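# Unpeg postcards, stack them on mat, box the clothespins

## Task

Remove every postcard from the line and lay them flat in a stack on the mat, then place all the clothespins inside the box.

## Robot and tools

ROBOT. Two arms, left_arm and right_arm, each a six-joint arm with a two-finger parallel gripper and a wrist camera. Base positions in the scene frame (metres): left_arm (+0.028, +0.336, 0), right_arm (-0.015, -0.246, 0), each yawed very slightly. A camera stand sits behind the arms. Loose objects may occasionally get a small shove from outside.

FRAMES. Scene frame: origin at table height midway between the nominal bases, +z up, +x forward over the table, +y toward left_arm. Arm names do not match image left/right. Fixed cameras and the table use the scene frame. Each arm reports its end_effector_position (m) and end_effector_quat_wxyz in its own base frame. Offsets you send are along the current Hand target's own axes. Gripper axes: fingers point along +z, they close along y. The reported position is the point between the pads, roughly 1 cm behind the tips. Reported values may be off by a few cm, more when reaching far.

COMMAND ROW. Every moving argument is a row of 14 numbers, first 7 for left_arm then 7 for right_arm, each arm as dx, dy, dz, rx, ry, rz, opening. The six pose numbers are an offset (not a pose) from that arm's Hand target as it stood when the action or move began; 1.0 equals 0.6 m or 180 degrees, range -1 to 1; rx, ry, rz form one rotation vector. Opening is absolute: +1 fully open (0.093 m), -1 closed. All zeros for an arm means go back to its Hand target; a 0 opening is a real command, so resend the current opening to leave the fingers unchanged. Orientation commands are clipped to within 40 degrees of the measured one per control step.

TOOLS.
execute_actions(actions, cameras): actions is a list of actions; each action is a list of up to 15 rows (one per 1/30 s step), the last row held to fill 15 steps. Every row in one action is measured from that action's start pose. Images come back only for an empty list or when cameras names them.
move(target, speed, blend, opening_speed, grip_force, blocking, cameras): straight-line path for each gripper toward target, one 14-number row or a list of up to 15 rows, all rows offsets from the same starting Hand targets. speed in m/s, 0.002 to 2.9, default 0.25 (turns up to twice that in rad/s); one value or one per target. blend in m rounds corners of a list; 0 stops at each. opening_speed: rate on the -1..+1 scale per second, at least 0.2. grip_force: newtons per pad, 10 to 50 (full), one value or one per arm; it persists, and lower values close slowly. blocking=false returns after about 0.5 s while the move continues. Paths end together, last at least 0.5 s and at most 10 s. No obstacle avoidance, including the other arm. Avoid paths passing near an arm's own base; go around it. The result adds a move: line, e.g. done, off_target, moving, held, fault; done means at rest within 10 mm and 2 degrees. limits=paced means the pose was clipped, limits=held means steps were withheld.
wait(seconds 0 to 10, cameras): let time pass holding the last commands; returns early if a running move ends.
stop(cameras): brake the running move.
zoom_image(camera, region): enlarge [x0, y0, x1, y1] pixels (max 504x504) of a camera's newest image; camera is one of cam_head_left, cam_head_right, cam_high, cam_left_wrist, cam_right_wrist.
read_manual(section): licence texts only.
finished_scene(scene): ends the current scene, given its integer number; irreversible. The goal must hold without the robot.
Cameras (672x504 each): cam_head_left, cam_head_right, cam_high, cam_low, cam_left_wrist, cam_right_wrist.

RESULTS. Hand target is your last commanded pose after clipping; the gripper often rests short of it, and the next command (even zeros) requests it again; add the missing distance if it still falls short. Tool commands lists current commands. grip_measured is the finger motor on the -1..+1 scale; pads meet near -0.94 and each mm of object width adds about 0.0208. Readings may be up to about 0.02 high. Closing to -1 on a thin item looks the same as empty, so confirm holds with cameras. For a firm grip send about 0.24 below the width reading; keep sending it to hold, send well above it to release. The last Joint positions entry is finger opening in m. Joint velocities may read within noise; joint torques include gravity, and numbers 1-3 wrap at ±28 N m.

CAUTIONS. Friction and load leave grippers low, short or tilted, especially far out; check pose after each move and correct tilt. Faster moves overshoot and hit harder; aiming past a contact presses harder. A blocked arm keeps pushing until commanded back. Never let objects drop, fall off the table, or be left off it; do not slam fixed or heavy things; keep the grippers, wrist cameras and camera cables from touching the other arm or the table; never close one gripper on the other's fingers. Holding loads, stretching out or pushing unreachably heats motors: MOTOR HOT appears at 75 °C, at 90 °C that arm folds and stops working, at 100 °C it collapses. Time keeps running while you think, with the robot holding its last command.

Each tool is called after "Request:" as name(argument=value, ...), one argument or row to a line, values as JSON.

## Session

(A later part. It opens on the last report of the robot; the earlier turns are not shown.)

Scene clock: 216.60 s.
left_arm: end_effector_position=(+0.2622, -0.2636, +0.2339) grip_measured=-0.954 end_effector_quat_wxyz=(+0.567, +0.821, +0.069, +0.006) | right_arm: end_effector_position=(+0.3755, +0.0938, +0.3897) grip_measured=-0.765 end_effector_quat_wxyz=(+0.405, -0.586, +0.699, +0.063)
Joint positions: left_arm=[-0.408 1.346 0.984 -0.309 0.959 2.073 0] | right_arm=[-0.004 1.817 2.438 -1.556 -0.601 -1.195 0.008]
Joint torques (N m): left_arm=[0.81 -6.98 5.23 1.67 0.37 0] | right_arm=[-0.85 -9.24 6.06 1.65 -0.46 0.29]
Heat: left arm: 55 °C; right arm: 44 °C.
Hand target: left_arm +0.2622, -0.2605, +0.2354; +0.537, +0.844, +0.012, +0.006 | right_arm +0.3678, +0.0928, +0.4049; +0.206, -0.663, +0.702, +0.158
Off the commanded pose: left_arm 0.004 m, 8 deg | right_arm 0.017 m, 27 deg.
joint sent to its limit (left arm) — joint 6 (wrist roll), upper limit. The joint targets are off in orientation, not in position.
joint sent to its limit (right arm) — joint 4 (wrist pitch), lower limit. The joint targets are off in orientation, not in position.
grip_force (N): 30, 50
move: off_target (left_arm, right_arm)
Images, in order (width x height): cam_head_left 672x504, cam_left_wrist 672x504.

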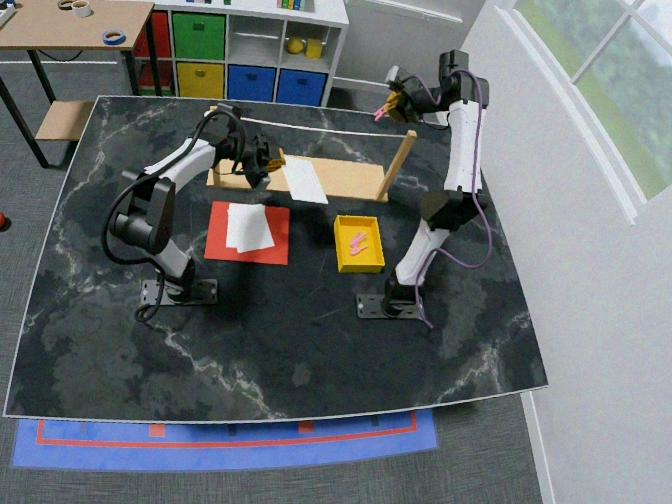

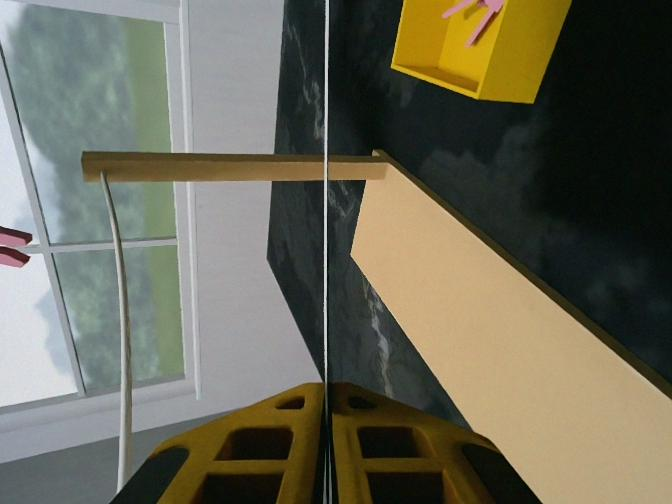

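Request:
move(
  target=[-0.013,-0.232,-0.006,0,0,0,-0.96,0,0,0,0,0,0,-1],
  speed=0.2,
  cameras=["cam_head_left","cam_low"],
)

Scene clock: 219.50 s.
left_arm: end_effector_position=(+0.2556, -0.1998, +0.1149) grip_measured=-0.954 end_effector_quat_wxyz=(+0.601, +0.790, +0.111, +0.049) | right_arm: end_effector_position=(+0.3755, +0.0938, +0.3897) grip_measured=-0.765 end_effector_quat_wxyz=(+0.405, -0.586, +0.699, +0.063)
Joint positions: left_arm=[-0.187 1.411 0.428 0.364 1.083 2.075 0] | right_arm=[-0.004 1.817 2.438 -1.556 -0.601 -1.195 0.008]
Joint torques (N m): left_arm=[0.91 -2.91 4.03 1.62 0.67 0.01] | right_arm=[-0.84 -9.24 6.08 1.65 -0.47 0.28]
Heat: left arm: 54 °C; right arm: 44 °C.
Hand target: left_arm +0.2525, -0.1983, +0.1107; +0.537, +0.844, +0.012, +0.006 | right_arm +0.3678, +0.0928, +0.4049; +0.206, -0.663, +0.702, +0.158
Off the commanded pose: left_arm 0.005 m, 16 deg | right_arm 0.017 m, 27 deg.
joint sent to its limit (left arm) — joint 6 (wrist roll), upper limit. The joint targets are off in orientation, not in position.
joint sent to its limit (right arm) — joint 4 (wrist pitch), lower limit. The joint targets are off in orientation, not in position.
grip_force (N): 30, 50
move: off_target (left_arm, right_arm)
Images, in order (width x height): cam_head_left 672x504, cam_low 672x504.

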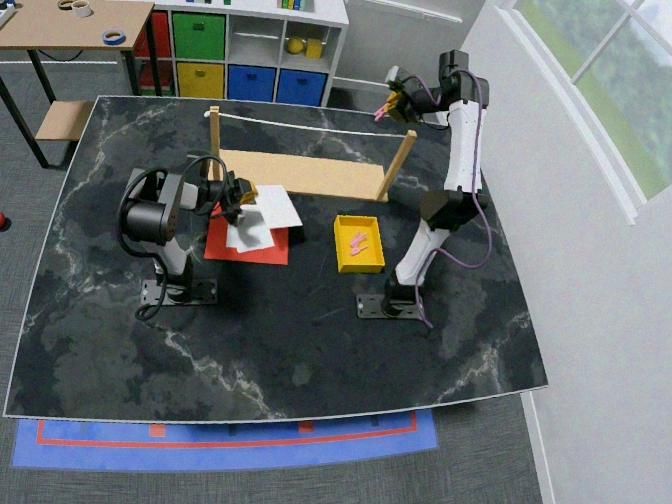

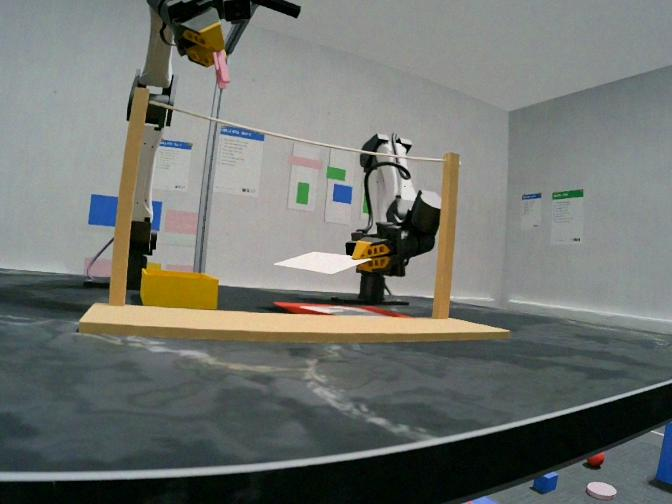

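Request:
move(
  target=[-0.005,-0.126,0.036,0,0,0,-0.96,0,0,0,0,0,0,-1],
  speed=0.12,
  cameras=["cam_head_left","cam_low","cam_left_wrist"],
)

Scene clock: 222.60 s.
left_arm: end_effector_position=(+0.2506, -0.1893, +0.0436) grip_measured=-0.954 end_effector_quat_wxyz=(+0.630, +0.769, +0.086, +0.058) | right_arm: end_effector_position=(+0.3755, +0.0938, +0.3897) grip_measured=-0.765 end_effector_quat_wxyz=(+0.405, -0.586, +0.699, +0.063)
Joint positions: left_arm=[-0.126 1.9 0.292 1.048 1.187 2.078 0] | right_arm=[-0.004 1.817 2.438 -1.556 -0.601 -1.195 0.008]
Joint torques (N m): left_arm=[0.96 -3.11 1.8 1.32 0.32 -0.03] | right_arm=[-0.85 -9.21 6.09 1.65 -0.48 0.28]
Heat: left arm: 54 °C; right arm: 44 °C.
Hand target: left_arm +0.2489, -0.1860, +0.0332; +0.537, +0.844, +0.012, +0.006 | right_arm +0.3678, +0.0928, +0.4049; +0.206, -0.663, +0.702, +0.158
Off the commanded pose: left_arm 0.011 m, 17 deg | right_arm 0.017 m, 27 deg.
joint sent to its limit (left arm) — joint 6 (wrist roll), upper limit. The joint targets are off in orientation, not in position.
joint sent to its limit (right arm) — joint 4 (wrist pitch), lower limit. The joint targets are off in orientation, not in position.
grip_force (N): 30, 50
move: off_target (left_arm, right_arm)
Images, in order (width x height): cam_head_left 672x504, cam_low 672x504, cam_left_wrist 672x504.

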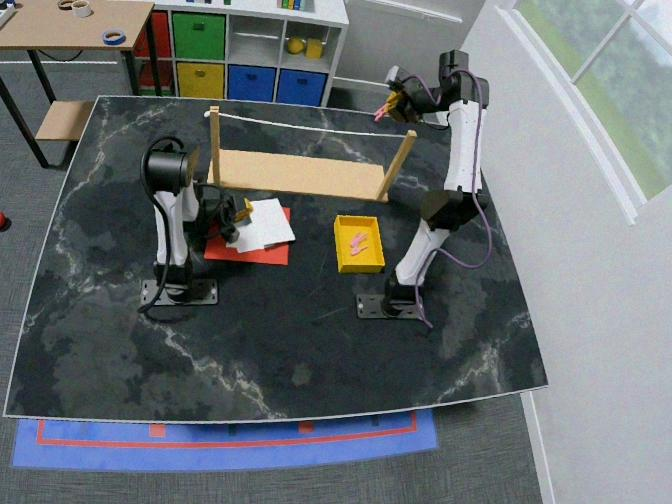

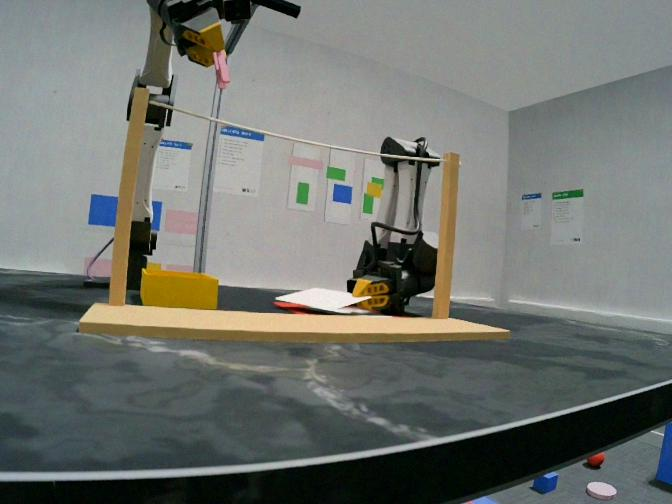

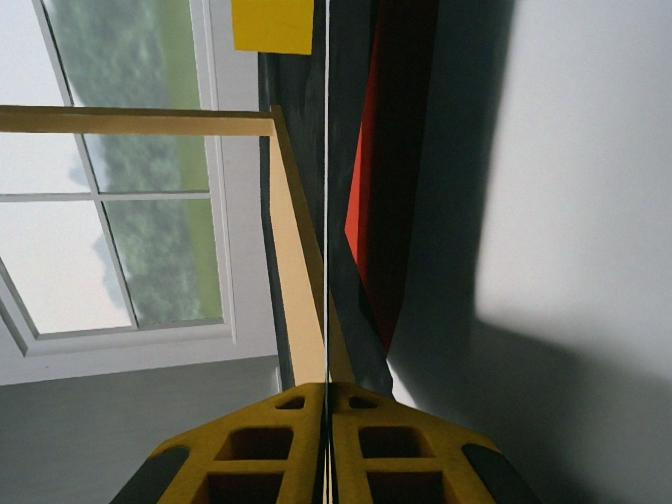

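Request:
move(
  target=[-0.022,-0.026,-0.018,0,0,0,-0.96,0,0,0,0,0,0,-1],
  speed=0.08,
  cameras=["cam_head_left","cam_low"],
)

Request:
zoom_image(
  camera="cam_head_left",
  region=[190, 150, 330, 280],
)

Scene clock: 226.10 s.
left_arm: end_effector_position=(+0.2333, -0.1770, +0.0510) grip_measured=-0.954 end_effector_quat_wxyz=(+0.675, +0.733, +0.005, +0.085) | right_arm: end_effector_position=(+0.3755, +0.0938, +0.3897) grip_measured=-0.765 end_effector_quat_wxyz=(+0.405, -0.586, +0.699, +0.063)
Joint positions: left_arm=[-0.05 2.077 0.247 1.434 1.373 2.078 0] | right_arm=[-0.004 1.817 2.438 -1.556 -0.601 -1.195 0.008]
Joint torques (N m): left_arm=[2.37 -1.2 -0.02 0.56 -0.42 -0.03] | right_arm=[-0.84 -9.24 6.06 1.64 -0.47 0.28]
Heat: left arm: 53 °C; right arm: 44 °C.
Hand target: left_arm +0.2352, -0.1700, +0.0237; +0.537, +0.844, +0.012, +0.006 | right_arm +0.3678, +0.0928, +0.4049; +0.206, -0.663, +0.702, +0.158
Off the commanded pose: left_arm 0.028 m, 22 deg | right_arm 0.017 m, 27 deg.
joint sent to its limit (left arm) — joint 6 (wrist roll), upper limit. The joint targets are off in orientation, not in position.
joint sent to its limit (right arm) — joint 4 (wrist pitch), lower limit. The joint targets are off in orientation, not in position.
grip_force (N): 30, 50
move: off_target (left_arm, right_arm)
Images, in order (width x height): cam_head_left 672x504, cam_low 672x504.

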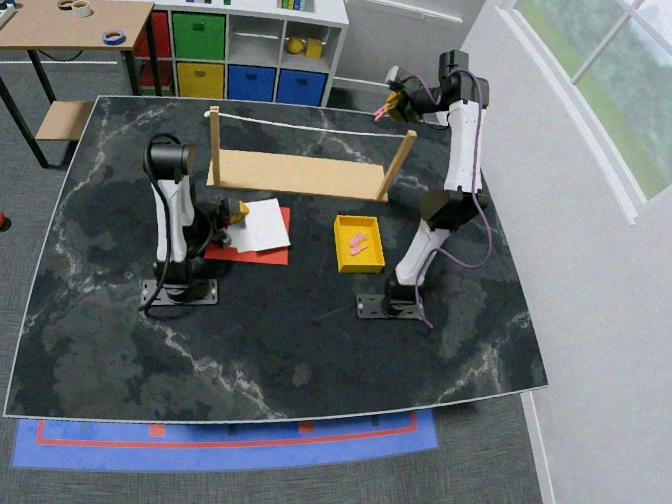

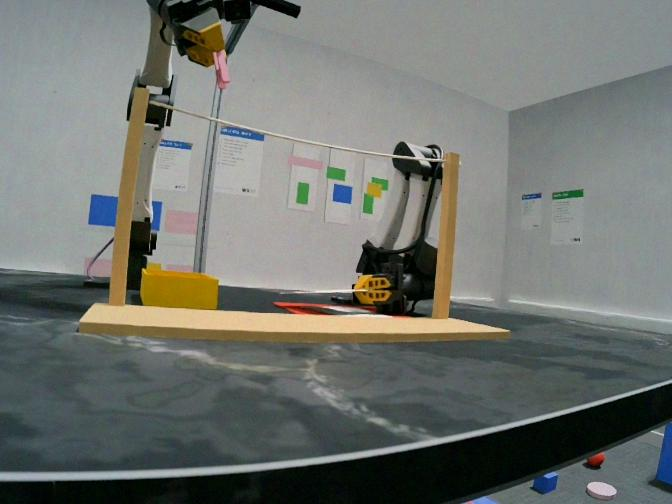

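Scaled by 3.600 from the camera's 672x504 image, which has a finer 960x720 frame.

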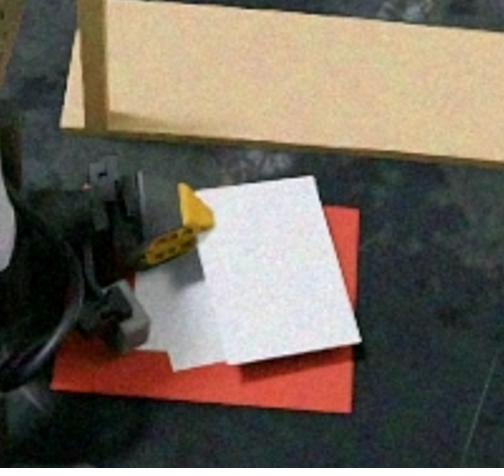

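Request:
move(
  target=[0,0,0,0,0,0,-0.65,0,0,0,0,0,0,-1],
  opening_speed=1,
  cameras=["cam_head_left","cam_low"],
)

Request:
zoom_image(
  camera="cam_head_left",
  region=[190, 150, 330, 280],
)

Scene clock: 230.33 s.
left_arm: end_effector_position=(+0.2333, -0.1770, +0.0509) grip_measured=-0.652 end_effector_quat_wxyz=(+0.675, +0.733, +0.005, +0.085) | right_arm: end_effector_position=(+0.3755, +0.0938, +0.3897) grip_measured=-0.765 end_effector_quat_wxyz=(+0.405, -0.586, +0.699, +0.063)
Joint positions: left_arm=[-0.05 2.077 0.247 1.435 1.373 2.078 0.014] | right_arm=[-0.004 1.817 2.438 -1.556 -0.601 -1.195 0.008]
Joint torques (N m): left_arm=[2.22 -0.92 -0.01 0.62 -0.38 -0.12] | right_arm=[-0.84 -9.21 6.11 1.65 -0.47 0.28]
Heat: left arm: 52 °C; right arm: 44 °C.
Hand target: left_arm +0.2352, -0.1700, +0.0236; +0.537, +0.844, +0.012, +0.006 | right_arm +0.3678, +0.0928, +0.4049; +0.206, -0.663, +0.702, +0.158
Off the commanded pose: left_arm 0.028 m, 22 deg | right_arm 0.017 m, 27 deg.
joint sent to its limit (left arm) — joint 6 (wrist roll), upper limit. The joint targets are off in orientation, not in position.
joint sent to its limit (right arm) — joint 4 (wrist pitch), lower limit. The joint targets are off in orientation, not in position.
grip_force (N): 30, 50
move: off_target (left_arm, right_arm)
Images, in order (width x height): cam_head_left 672x504, cam_low 672x504.

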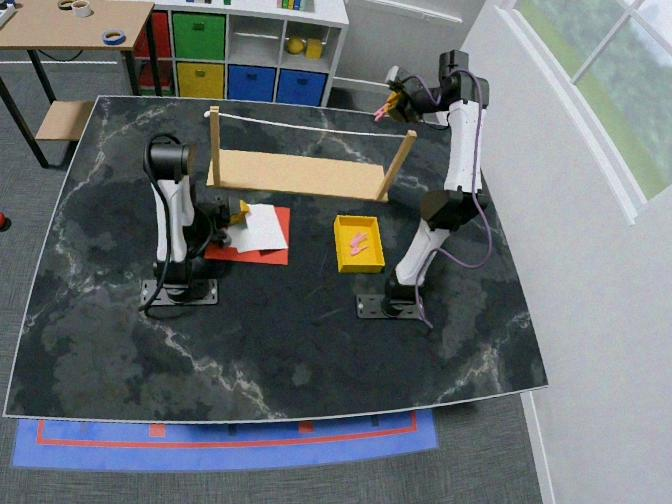

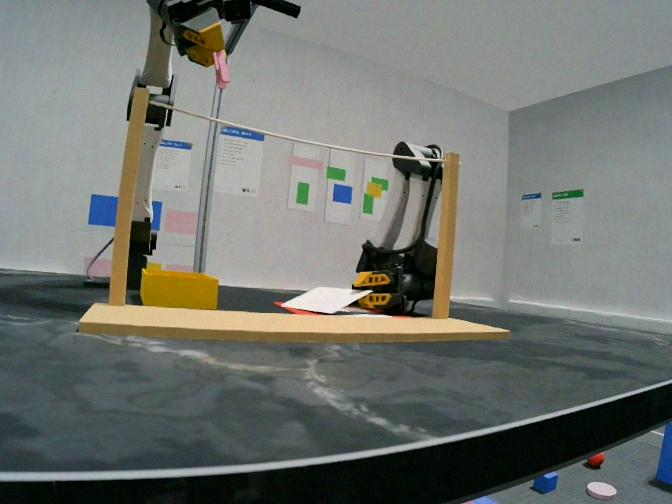

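Scaled by 3.600 from the camera's 672x504 image, which has a finer 960x720 frame.

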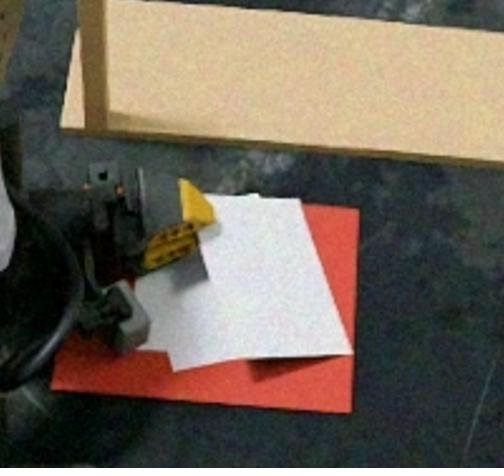

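Request:
move(
  target=[0.055,0.022,-0.056,0,0,0,-0.65,0,0,0,0,0,0,-1],
  speed=0.1,
  cameras=["cam_head_left","cam_low"],
)

Request:
zoom_image(
  camera="cam_head_left",
  region=[190, 150, 330, 280],
)

Scene clock: 233.03 s.
left_arm: end_effector_position=(+0.2600, -0.1484, +0.0534) grip_measured=-0.652 end_effector_quat_wxyz=(+0.680, +0.727, +0.061, +0.075) | right_arm: end_effector_position=(+0.3755, +0.0938, +0.3897) grip_measured=-0.765 end_effector_quat_wxyz=(+0.405, -0.586, +0.699, +0.063)
Joint positions: left_arm=[0.072 2.034 0.322 1.226 1.434 2.078 0.014] | right_arm=[-0.004 1.817 2.438 -1.556 -0.601 -1.195 0.008]
Joint torques (N m): left_arm=[1.25 -7.39 2.26 0.85 0 -0.09] | right_arm=[-0.87 -9.25 6.04 1.64 -0.47 0.28]
Heat: left arm: 51 °C; right arm: 44 °C.
Hand target: left_arm +0.2677, -0.1443, +0.0499; +0.537, +0.844, +0.012, +0.006 | right_arm +0.3678, +0.0928, +0.4049; +0.206, -0.663, +0.702, +0.158
Off the commanded pose: left_arm 0.009 m, 23 deg | right_arm 0.017 m, 27 deg.
joint sent to its limit (left arm) — joint 6 (wrist roll), upper limit. The joint targets are off in orientation, not in position.
joint sent to its limit (right arm) — joint 4 (wrist pitch), lower limit. The joint targets are off in orientation, not in position.
grip_force (N): 30, 50
move: off_target (left_arm, right_arm)
Images, in order (width x height): cam_head_left 672x504, cam_low 672x504.

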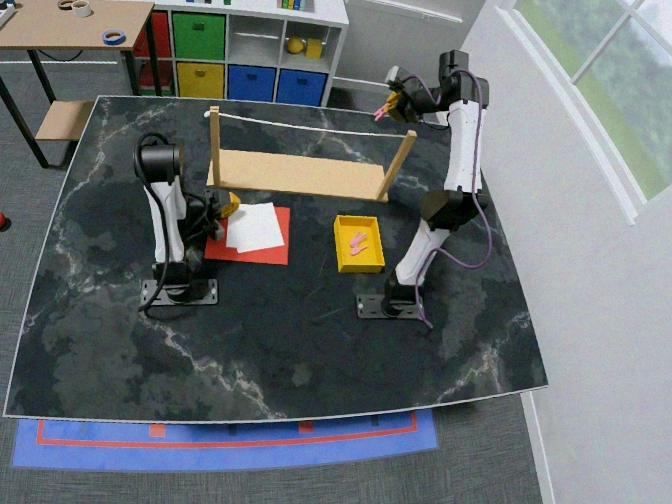

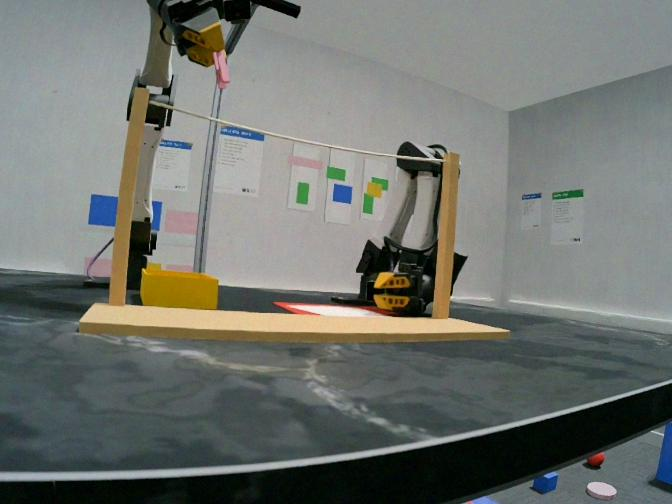

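Scaled by 3.600 from the camera's 672x504 image, which has a finer 960x720 frame.

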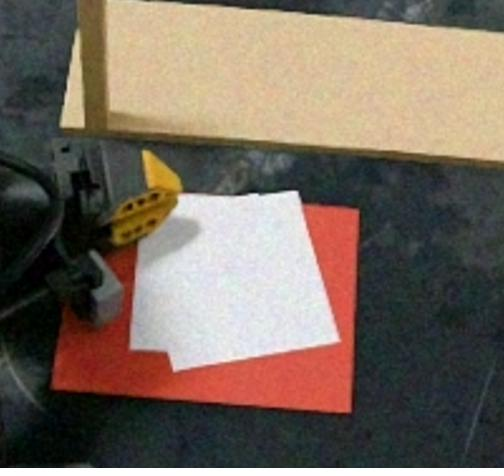

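Request:
move(
  target=[
    [0.0,0.24,-0.12,0,0,0,-0.65,0,0,0,0,0,0,-1],
    [-0.06,0.24,-0.05,-0.109,-0.109,-0.491,-0.96,0,0,0,0,0,0,-1],
  ],
  speed=0.35,
  cameras=["cam_head_left"],
)

Request:
zoom_image(
  camera="cam_head_left",
  region=[190, 150, 330, 280],
)

Scene clock: 242.57 s.
left_arm: end_effector_position=(+0.2364, -0.1773, +0.1917) grip_measured=-0.955 end_effector_quat_wxyz=(+0.488, +0.499, +0.516, -0.498) | right_arm: end_effector_position=(+0.3755, +0.0938, +0.3897) grip_measured=-0.765 end_effector_quat_wxyz=(+0.405, -0.586, +0.699, +0.063)
Joint positions: left_arm=[-0.038 1.339 0.54 0.226 1.518 0.546 0] | right_arm=[-0.004 1.817 2.438 -1.556 -0.601 -1.195 0.008]
Joint torques (N m): left_arm=[-0.18 -5.94 4.4 1.47 0.42 0.02] | right_arm=[-0.84 -9.17 6.11 1.65 -0.48 0.28]
Heat: left arm: 50 °C; right arm: 45 °C.
Hand target: left_arm +0.2329, -0.1791, +0.1930; +0.506, +0.493, +0.507, -0.494 | right_arm +0.3678, +0.0928, +0.4049; +0.206, -0.663, +0.702, +0.158
Off the commanded pose: left_arm 0.004 m, 2 deg | right_arm 0.017 m, 27 deg.
joint sent to its limit (right arm) — joint 4 (wrist pitch), lower limit. The joint targets are off in orientation, not in position.
grip_force (N): 30, 50
move: off_target (right_arm); target 2's new opening was sent with left_arm's hand 0.006 m and 3 deg from that target
Images, in order (width x height): cam_head_left 672x504.

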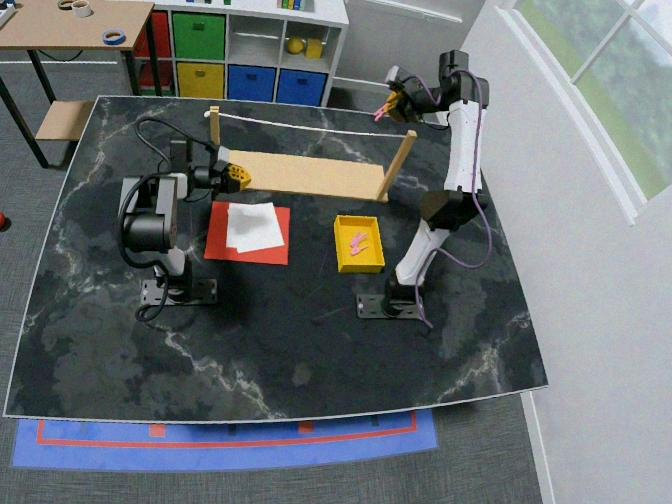

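Scaled by 3.600 from the camera's 672x504 image, which has a finer 960x720 frame.

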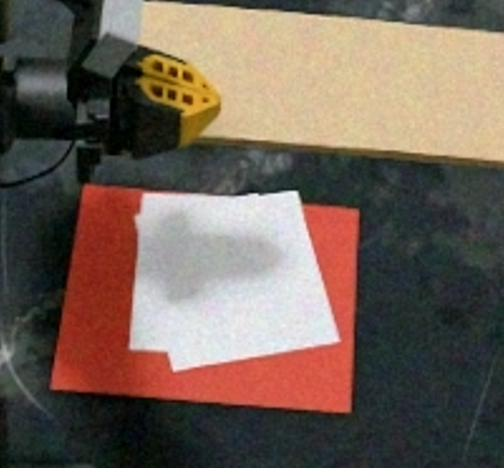

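Request:
move(
  target=[
    [0.0,-0.01,0.12,0,0.5,0,-0.96,0,0,0,0,0,0,-1],
    [0.22,-0.03,0.11,0,0.5,0,-0.96,0,0,0,0,0,0,-1],
  ],
  speed=0.35,
  blend=0.02,
  cameras=["cam_head_left","cam_left_wrist"],
)

Scene clock: 249.33 s.
left_arm: end_effector_position=(+0.2167, -0.2462, +0.0662) grip_measured=-0.955 end_effector_quat_wxyz=(+0.000, +0.698, +0.716, -0.008) | right_arm: end_effector_position=(+0.3755, +0.0938, +0.3897) grip_measured=-0.765 end_effector_quat_wxyz=(+0.405, -0.586, +0.699, +0.063)
Joint positions: left_arm=[-0.841 1.812 1.326 -1.084 0.015 0.703 0] | right_arm=[-0.004 1.817 2.438 -1.556 -0.601 -1.195 0.008]
Joint torques (N m): left_arm=[-0.01 -8.1 4.19 0.45 -0.06 -0.09] | right_arm=[-0.85 -9.21 6.11 1.65 -0.48 0.29]
Heat: left arm: 50 °C; right arm: 45 °C.
Hand target: left_arm +0.2164, -0.2453, +0.0609; -0.001, +0.698, +0.716, +0.000 | right_arm +0.3678, +0.0928, +0.4049; +0.206, -0.663, +0.702, +0.158
Off the commanded pose: left_arm 0.005 m, 1 deg | right_arm 0.017 m, 27 deg.
joint sent to its limit (right arm) — joint 4 (wrist pitch), lower limit. The joint targets are off in orientation, not in position.
grip_force (N): 30, 50
move: off_target (right_arm)
Images, in order (width x height): cam_head_left 672x504, cam_left_wrist 672x504.

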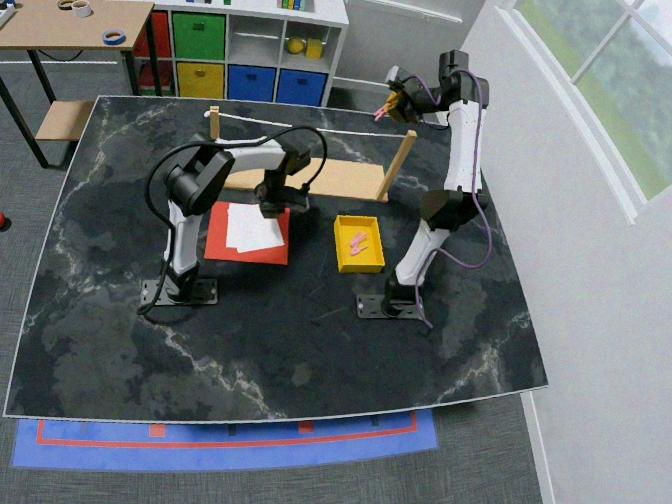

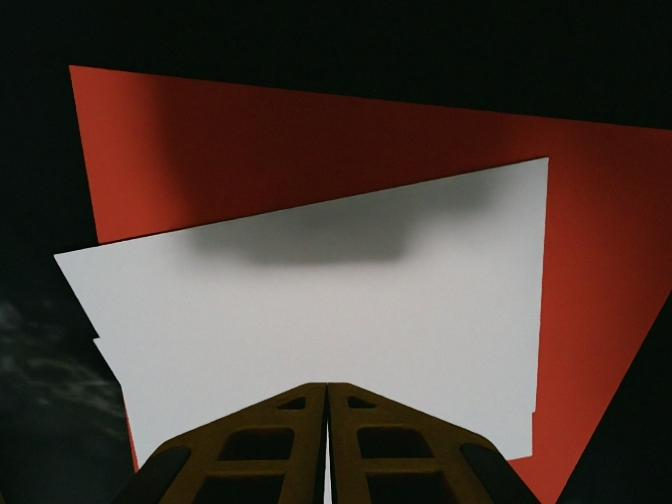

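Request:
move(
  target=[
    [0.0,0,0.092,0,0,0,-0.96,0,0,0,0,0,0,-1],
    [0,-0.052,0.092,0,0,0,-0.96,0,0,0,0,0,0,-1],
    [0,-0.052,0.0,0,0,0,-0.96,0,0,0,0,0,0,-1],
  ],
  speed=0.08,
  cameras=["cam_head_left","cam_left_wrist"],
)

Scene clock: 253.00 s.
left_arm: end_effector_position=(+0.1859, -0.2405, +0.0487) grip_measured=-0.955 end_effector_quat_wxyz=(-0.014, +0.698, +0.716, +0.008) | right_arm: end_effector_position=(+0.3755, +0.0938, +0.3897) grip_measured=-0.765 end_effector_quat_wxyz=(+0.405, -0.586, +0.699, +0.063)
Joint positions: left_arm=[-0.919 1.771 1.203 -1.034 -0.011 0.626 0] | right_arm=[-0.004 1.817 2.438 -1.556 -0.601 -1.195 0.008]
Joint torques (N m): left_arm=[-0.06 -10.36 6.79 -0.01 0.26 -0.06] | right_arm=[-0.85 -9.25 6.06 1.64 -0.47 0.29]
Heat: left arm: 50 °C; right arm: 45 °C.
Hand target: left_arm +0.1852, -0.2462, +0.0611; -0.001, +0.698, +0.716, +0.000 | right_arm +0.3678, +0.0928, +0.4049; +0.206, -0.663, +0.702, +0.158
Off the commanded pose: left_arm 0.014 m, 2 deg | right_arm 0.017 m, 27 deg.
joint sent to its limit (right arm) — joint 4 (wrist pitch), lower limit. The joint targets are off in orientation, not in position.
grip_force (N): 30, 50
move: off_target (left_arm, right_arm)
Images, in order (width x height): cam_head_left 672x504, cam_left_wrist 672x504.

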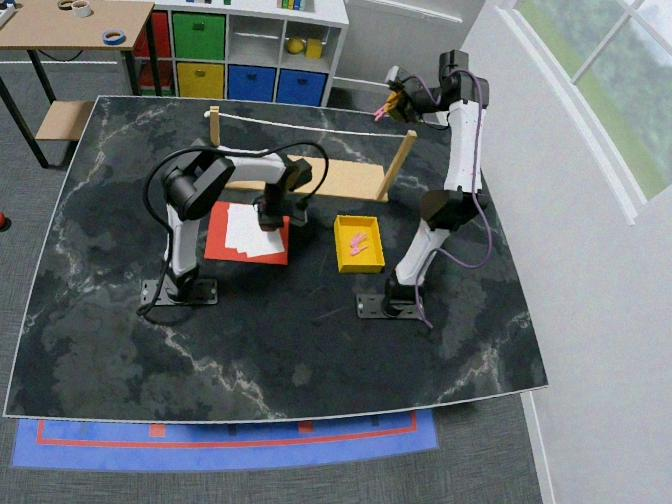

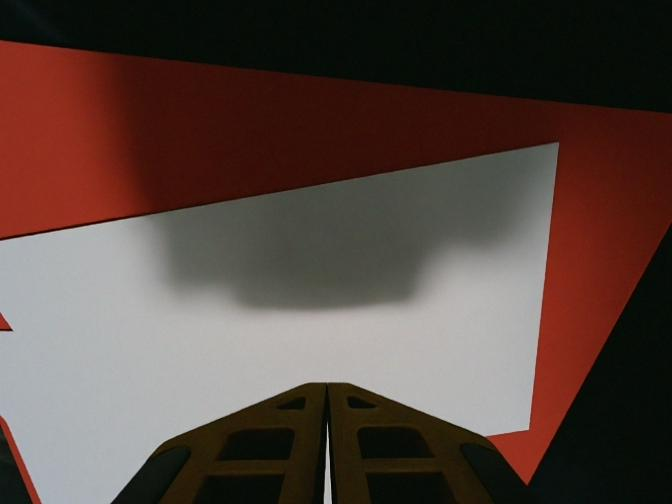

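Request:
move(
  target=[
    [0,0,-0.3,0,0,0,-0.96,0.019,0.15,-0.011,0,0,0,-1],
    [0,0,-0.38,0,0,0,-0.96,0.131,0.213,0.184,0,0,0,-1],
  ],
  speed=0.25,
  blend=0.04,
  cameras=["cam_head_left","cam_right_wrist"],
)

Request:
zoom_image(
  camera="cam_head_left",
  region=[190, 150, 330, 280],
)

Scene clock: 256.07 s.
left_arm: end_effector_position=(+0.1921, -0.2485, +0.2781) grip_measured=-0.955 end_effector_quat_wxyz=(+0.163, +0.688, +0.707, -0.019) | right_arm: end_effector_position=(+0.2489, +0.0879, +0.2667) grip_measured=-0.765 end_effector_quat_wxyz=(-0.243, +0.650, -0.708, -0.131)
Joint positions: left_arm=[-0.919 1.568 1.869 -1.542 -0.011 0.626 0] | right_arm=[0.016 1.403 1.605 -1.561 -0.522 -1.413 0.008]
Joint torques (N m): left_arm=[-0.12 -7.61 6.9 0.73 0.16 -0.07] | right_arm=[0.66 -4.31 4.23 0.85 -0.25 0.15]
Heat: left arm: 50 °C; right arm: 45 °C.
Hand target: left_arm +0.1857, -0.2464, +0.2890; -0.001, +0.698, +0.716, +0.000 | right_arm +0.2466, +0.0882, +0.2635; -0.206, +0.663, -0.702, -0.157
Off the commanded pose: left_arm 0.013 m, 19 deg | right_arm 0.004 m, 6 deg.
joint sent to its limit (left arm) — joint 4 (wrist pitch), lower limit. The joint targets are off in orientation, not in position.
joint sent to its limit (right arm) — joint 4 (wrist pitch), lower limit. The joint targets are off in orientation, not in position.
grip_force (N): 30, 50
move: off_target (left_arm, right_arm)
Images, in order (width x height): cam_head_left 672x504, cam_right_wrist 672x504.

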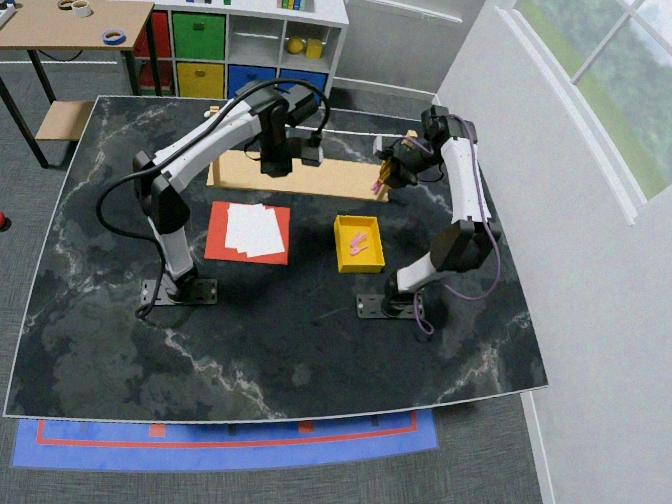

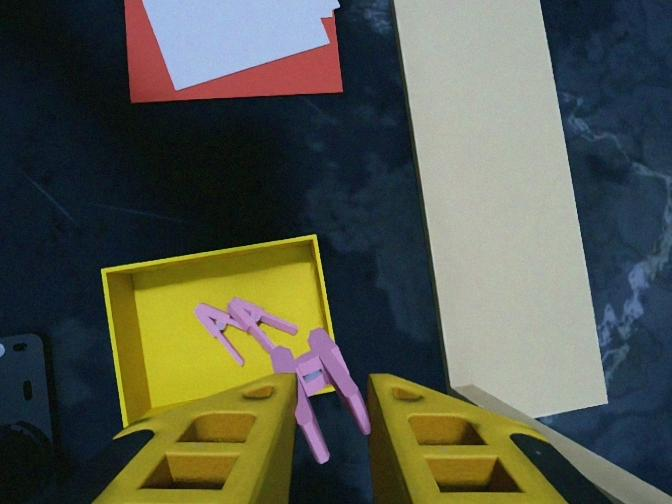

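Scaled by 3.600 from the camera's 672x504 image, which has a finer 960x720 frame.

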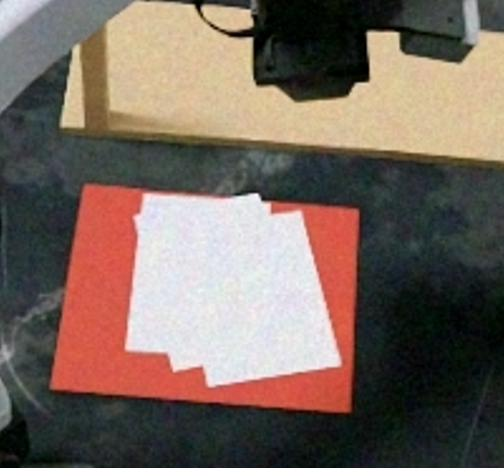

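Request:
move(
  target=[0,0,0,0,0,0,-0.96,0.096,0.042,0.166,0,0,0,-1],
  speed=0.2,
  cameras=["cam_head_left","cam_right_wrist","cam_low"],
)

Scene clock: 259.03 s.
left_arm: end_effector_position=(+0.1921, -0.2485, +0.2781) grip_measured=-0.955 end_effector_quat_wxyz=(+0.163, +0.688, +0.707, -0.019) | right_arm: end_effector_position=(+0.2298, +0.0882, +0.1471) grip_measured=-0.765 end_effector_quat_wxyz=(-0.202, +0.658, -0.707, -0.163)
Joint positions: left_arm=[-0.919 1.568 1.869 -1.542 -0.011 0.626 0] | right_arm=[0.021 1.338 1.082 -1.223 -0.517 -1.454 0.008]
Joint torques (N m): left_arm=[-0.16 -7.77 6.78 0.76 0.17 -0.05] | right_arm=[0.64 -5.93 4.34 0.71 -0.31 0.14]
Heat: left arm: 50 °C; right arm: 44 °C.
Hand target: left_arm +0.1857, -0.2464, +0.2890; -0.001, +0.698, +0.716, +0.000 | right_arm +0.2274, +0.0892, +0.1473; -0.206, +0.663, -0.702, -0.157
Off the commanded pose: left_arm 0.013 m, 19 deg | right_arm 0.003 m, 1 deg.
joint sent to its limit (left arm) — joint 4 (wrist pitch), lower limit. The joint targets are off in orientation, not in position.
grip_force (N): 30, 50
move: off_target (left_arm)
Images, in order (width x height): cam_head_left 672x504, cam_low 672x504, cam_right_wrist 672x504.

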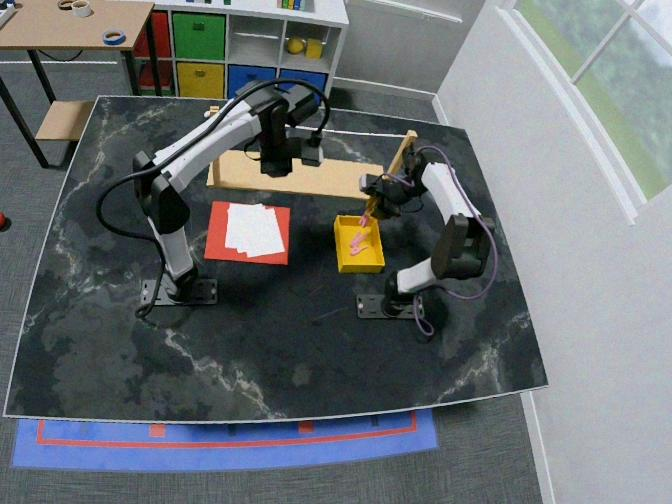

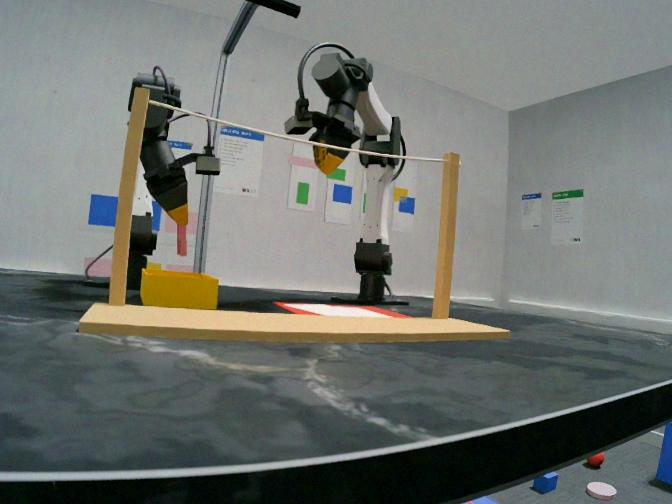

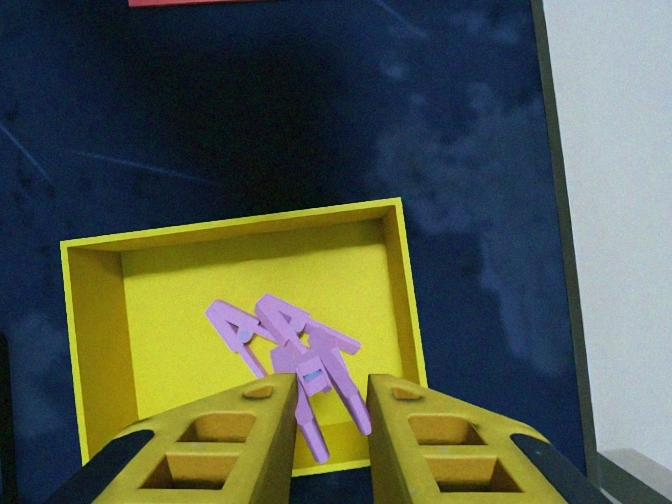

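Request:
move(
  target=[0,0,0,0,0,0,-0.96,0.021,0.042,0.103,0,0,0,-1],
  speed=0.12,
  cameras=["cam_right_wrist","cam_low"],
)

Scene clock: 260.93 s.
left_arm: end_effector_position=(+0.1921, -0.2485, +0.2781) grip_measured=-0.955 end_effector_quat_wxyz=(+0.163, +0.688, +0.707, -0.019) | right_arm: end_effector_position=(+0.2085, +0.1106, +0.0868) grip_measured=-0.765 end_effector_quat_wxyz=(-0.204, +0.664, -0.701, -0.162)
Joint positions: left_arm=[-0.919 1.568 1.869 -1.542 -0.011 0.626 0] | right_arm=[0.135 1.271 0.79 -0.933 -0.505 -1.342 0.008]
Joint torques (N m): left_arm=[-0.02 -7.76 6.78 0.72 0.13 -0.07] | right_arm=[0.49 -5.08 4.4 0.88 -0.26 0.3]
Heat: left arm: 50 °C; right arm: 44 °C.
Hand target: left_arm +0.1857, -0.2464, +0.2890; -0.001, +0.698, +0.716, +0.000 | right_arm +0.2068, +0.1106, +0.0863; -0.206, +0.663, -0.702, -0.157
Off the commanded pose: left_arm 0.013 m, 19 deg | right_arm 0.002 m, 1 deg.
joint sent to its limit (left arm) — joint 4 (wrist pitch), lower limit. The joint targets are off in orientation, not in position.
grip_force (N): 30, 50
move: off_target (left_arm)
Images, in order (width x height): cam_low 672x504, cam_right_wrist 672x504.

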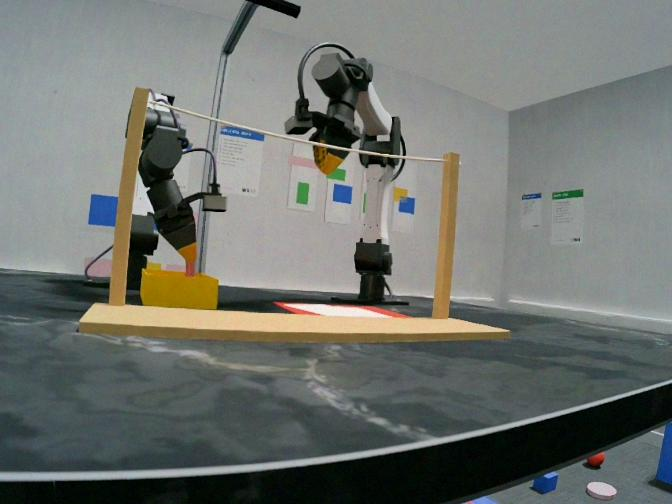

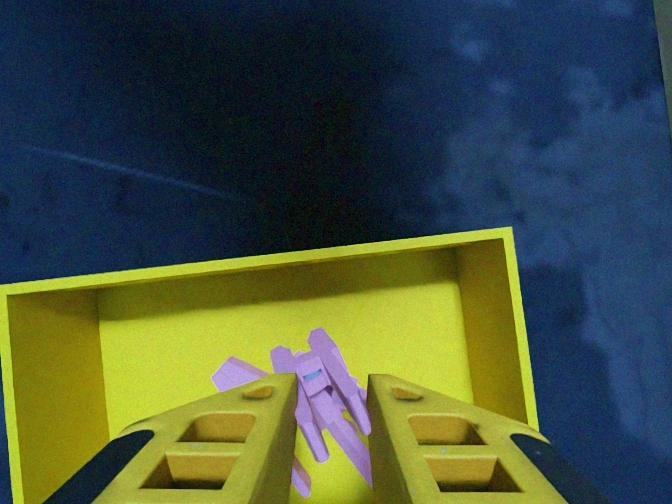

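Good. Open and rise straight back.

Request:
move(
  target=[
    [0,0,0,0,0,0,-0.96,0,0,0.012,0,0,0,-0.3],
    [0,0,0,0,0,0,-0.96,0,0,-0.3,0,0,0,-0.3],
  ],
  speed=0.2,
  opening_speed=1.5,
  cameras=["cam_right_wrist","cam_head_left"],
)

Scene clock: 263.90 s.
left_arm: end_effector_position=(+0.1921, -0.2485, +0.2781) grip_measured=-0.955 end_effector_quat_wxyz=(+0.163, +0.688, +0.707, -0.019) | right_arm: end_effector_position=(+0.1928, +0.0242, +0.2365) grip_measured=-0.300 end_effector_quat_wxyz=(+0.258, -0.638, +0.724, +0.049)
Joint positions: left_arm=[-0.919 1.568 1.869 -1.542 -0.011 0.626 0] | right_arm=[-0.297 1.107 1.294 -1.551 -0.493 -1.689 0.031]
Joint torques (N m): left_arm=[-0.02 -7.75 6.74 0.73 0.15 -0.09] | right_arm=[-0.44 -1.28 6.86 0.71 -0.25 0.15]
Heat: left arm: 50 °C; right arm: 44 °C.
Hand target: left_arm +0.1857, -0.2464, +0.2890; -0.001, +0.698, +0.716, +0.000 | right_arm +0.1924, +0.0217, +0.2421; +0.206, -0.663, +0.702, +0.157
Off the commanded pose: left_arm 0.013 m, 19 deg | right_arm 0.006 m, 14 deg.
joint sent to its limit (left arm) — joint 4 (wrist pitch), lower limit. The joint targets are off in orientation, not in position.
joint sent to its limit (right arm) — joint 4 (wrist pitch), lower limit. The joint targets are off in orientation, not in position.
grip_force (N): 30, 50
move: off_target (left_arm, right_arm)
Images, in order (width x height): cam_head_left 672x504, cam_right_wrist 672x504.

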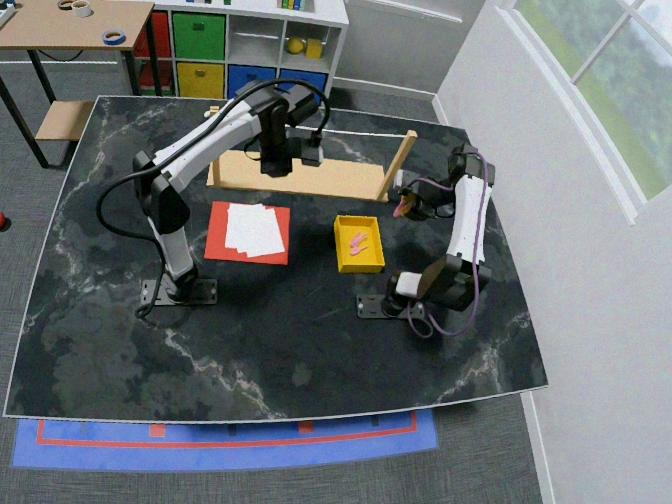

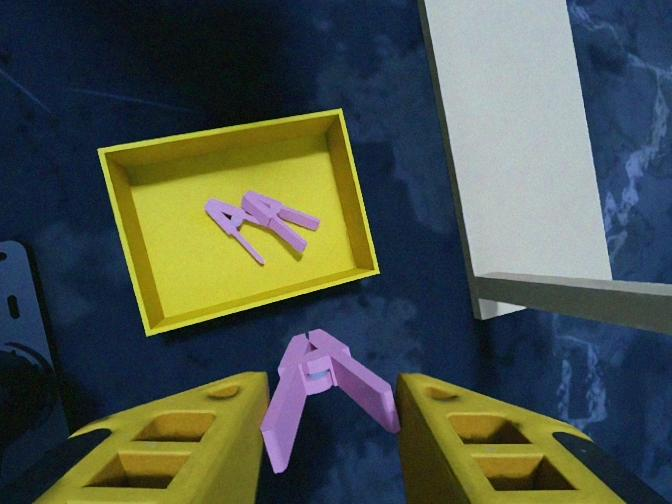

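Request:
move(
  target=[
    [0,0,0,0,0,0,-0.96,0,0,0.31,0,0,0,-0.3],
    [0,0,0,0,0,0,-0.96,0,0,0.31,0,0,0,0.1],
  ],
  speed=0.15,
  opening_speed=1.5,
  cameras=["cam_right_wrist"],
)

Scene clock: 266.87 s.
left_arm: end_effector_position=(+0.1921, -0.2485, +0.2781) grip_measured=-0.955 end_effector_quat_wxyz=(+0.163, +0.688, +0.707, -0.019) | right_arm: end_effector_position=(+0.2099, +0.1108, +0.0847) grip_measured=+0.098 end_effector_quat_wxyz=(-0.208, +0.667, -0.700, -0.148)
Joint positions: left_arm=[-0.919 1.568 1.869 -1.542 -0.011 0.626 0] | right_arm=[0.149 1.254 0.772 -0.902 -0.484 -1.326 0.05]
Joint torques (N m): left_arm=[-0.1 -7.75 6.98 0.74 0.18 -0.11] | right_arm=[0.51 -2.84 4.49 0.95 -0.44 0.29]
Heat: left arm: 50 °C; right arm: 44 °C.
Hand target: left_arm +0.1857, -0.2464, +0.2890; -0.001, +0.698, +0.716, +0.000 | right_arm +0.2073, +0.1136, +0.0810; -0.206, +0.663, -0.702, -0.157
Off the commanded pose: left_arm 0.013 m, 19 deg | right_arm 0.005 m, 1 deg.
joint sent to its limit (left arm) — joint 4 (wrist pitch), lower limit. The joint targets are off in orientation, not in position.
grip_force (N): 30, 50
move: off_target (left_arm)
Images, in order (width x height): cam_right_wrist 672x504.

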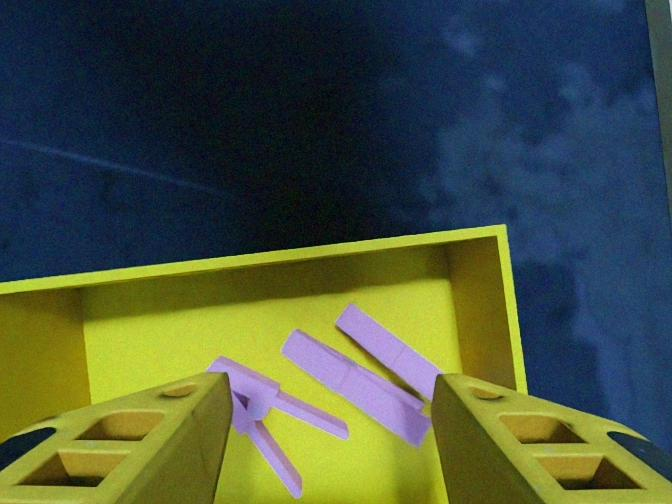

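Request:
move(
  target=[0,0,0,0,0,0,-0.96,0,0,-0.31,0,0,0,0.1],
  speed=0.2,
  cameras=["cam_head_left"],
)

Request:
zoom_image(
  camera="cam_head_left",
  region=[190, 150, 430, 290],
)

Scene clock: 268.97 s.
left_arm: end_effector_position=(+0.1921, -0.2485, +0.2781) grip_measured=-0.955 end_effector_quat_wxyz=(+0.163, +0.688, +0.707, -0.019) | right_arm: end_effector_position=(+0.1929, +0.0243, +0.2366) grip_measured=+0.098 end_effector_quat_wxyz=(+0.258, -0.638, +0.724, +0.048)
Joint positions: left_arm=[-0.919 1.568 1.869 -1.542 -0.011 0.626 0] | right_arm=[-0.297 1.107 1.294 -1.551 -0.493 -1.69 0.05]
Joint torques (N m): left_arm=[-0.17 -7.69 6.94 0.75 0.17 -0.06] | right_arm=[-0.5 -1.32 6.87 0.76 -0.28 0.2]
Heat: left arm: 50 °C; right arm: 44 °C.
Hand target: left_arm +0.1857, -0.2464, +0.2890; -0.001, +0.698, +0.716, +0.000 | right_arm +0.1924, +0.0217, +0.2421; +0.206, -0.663, +0.702, +0.157
Off the commanded pose: left_arm 0.013 m, 19 deg | right_arm 0.006 m, 14 deg.
joint sent to its limit (left arm) — joint 4 (wrist pitch), lower limit. The joint targets are off in orientation, not in position.
joint sent to its limit (right arm) — joint 4 (wrist pitch), lower limit. The joint targets are off in orientation, not in position.
grip_force (N): 30, 50
move: off_target (left_arm, right_arm)
Images, in order (width x height): cam_head_left 672x504.

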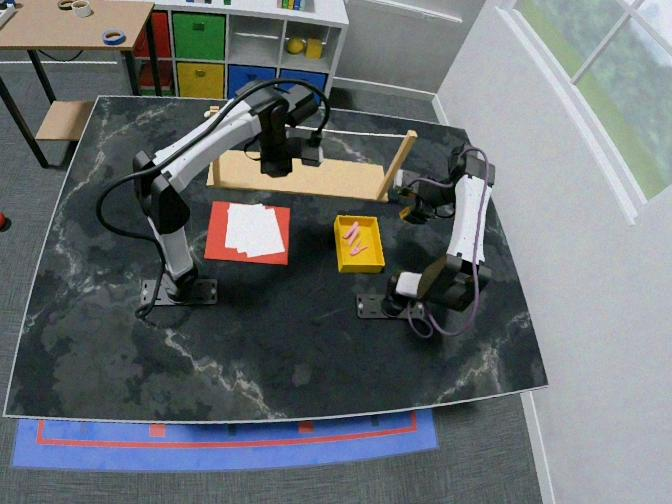

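Scaled by 2.100 from the camera's 672x504 image, which has a finer 960x720 frame.

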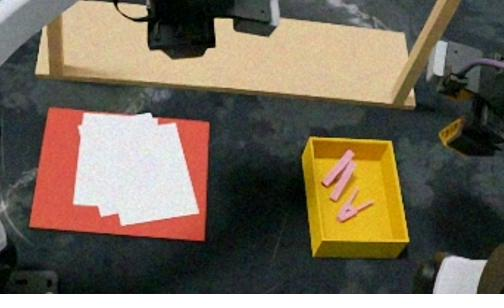

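Request:
finished_scene(
  scene=2,
)

The scene is finished: the task was done.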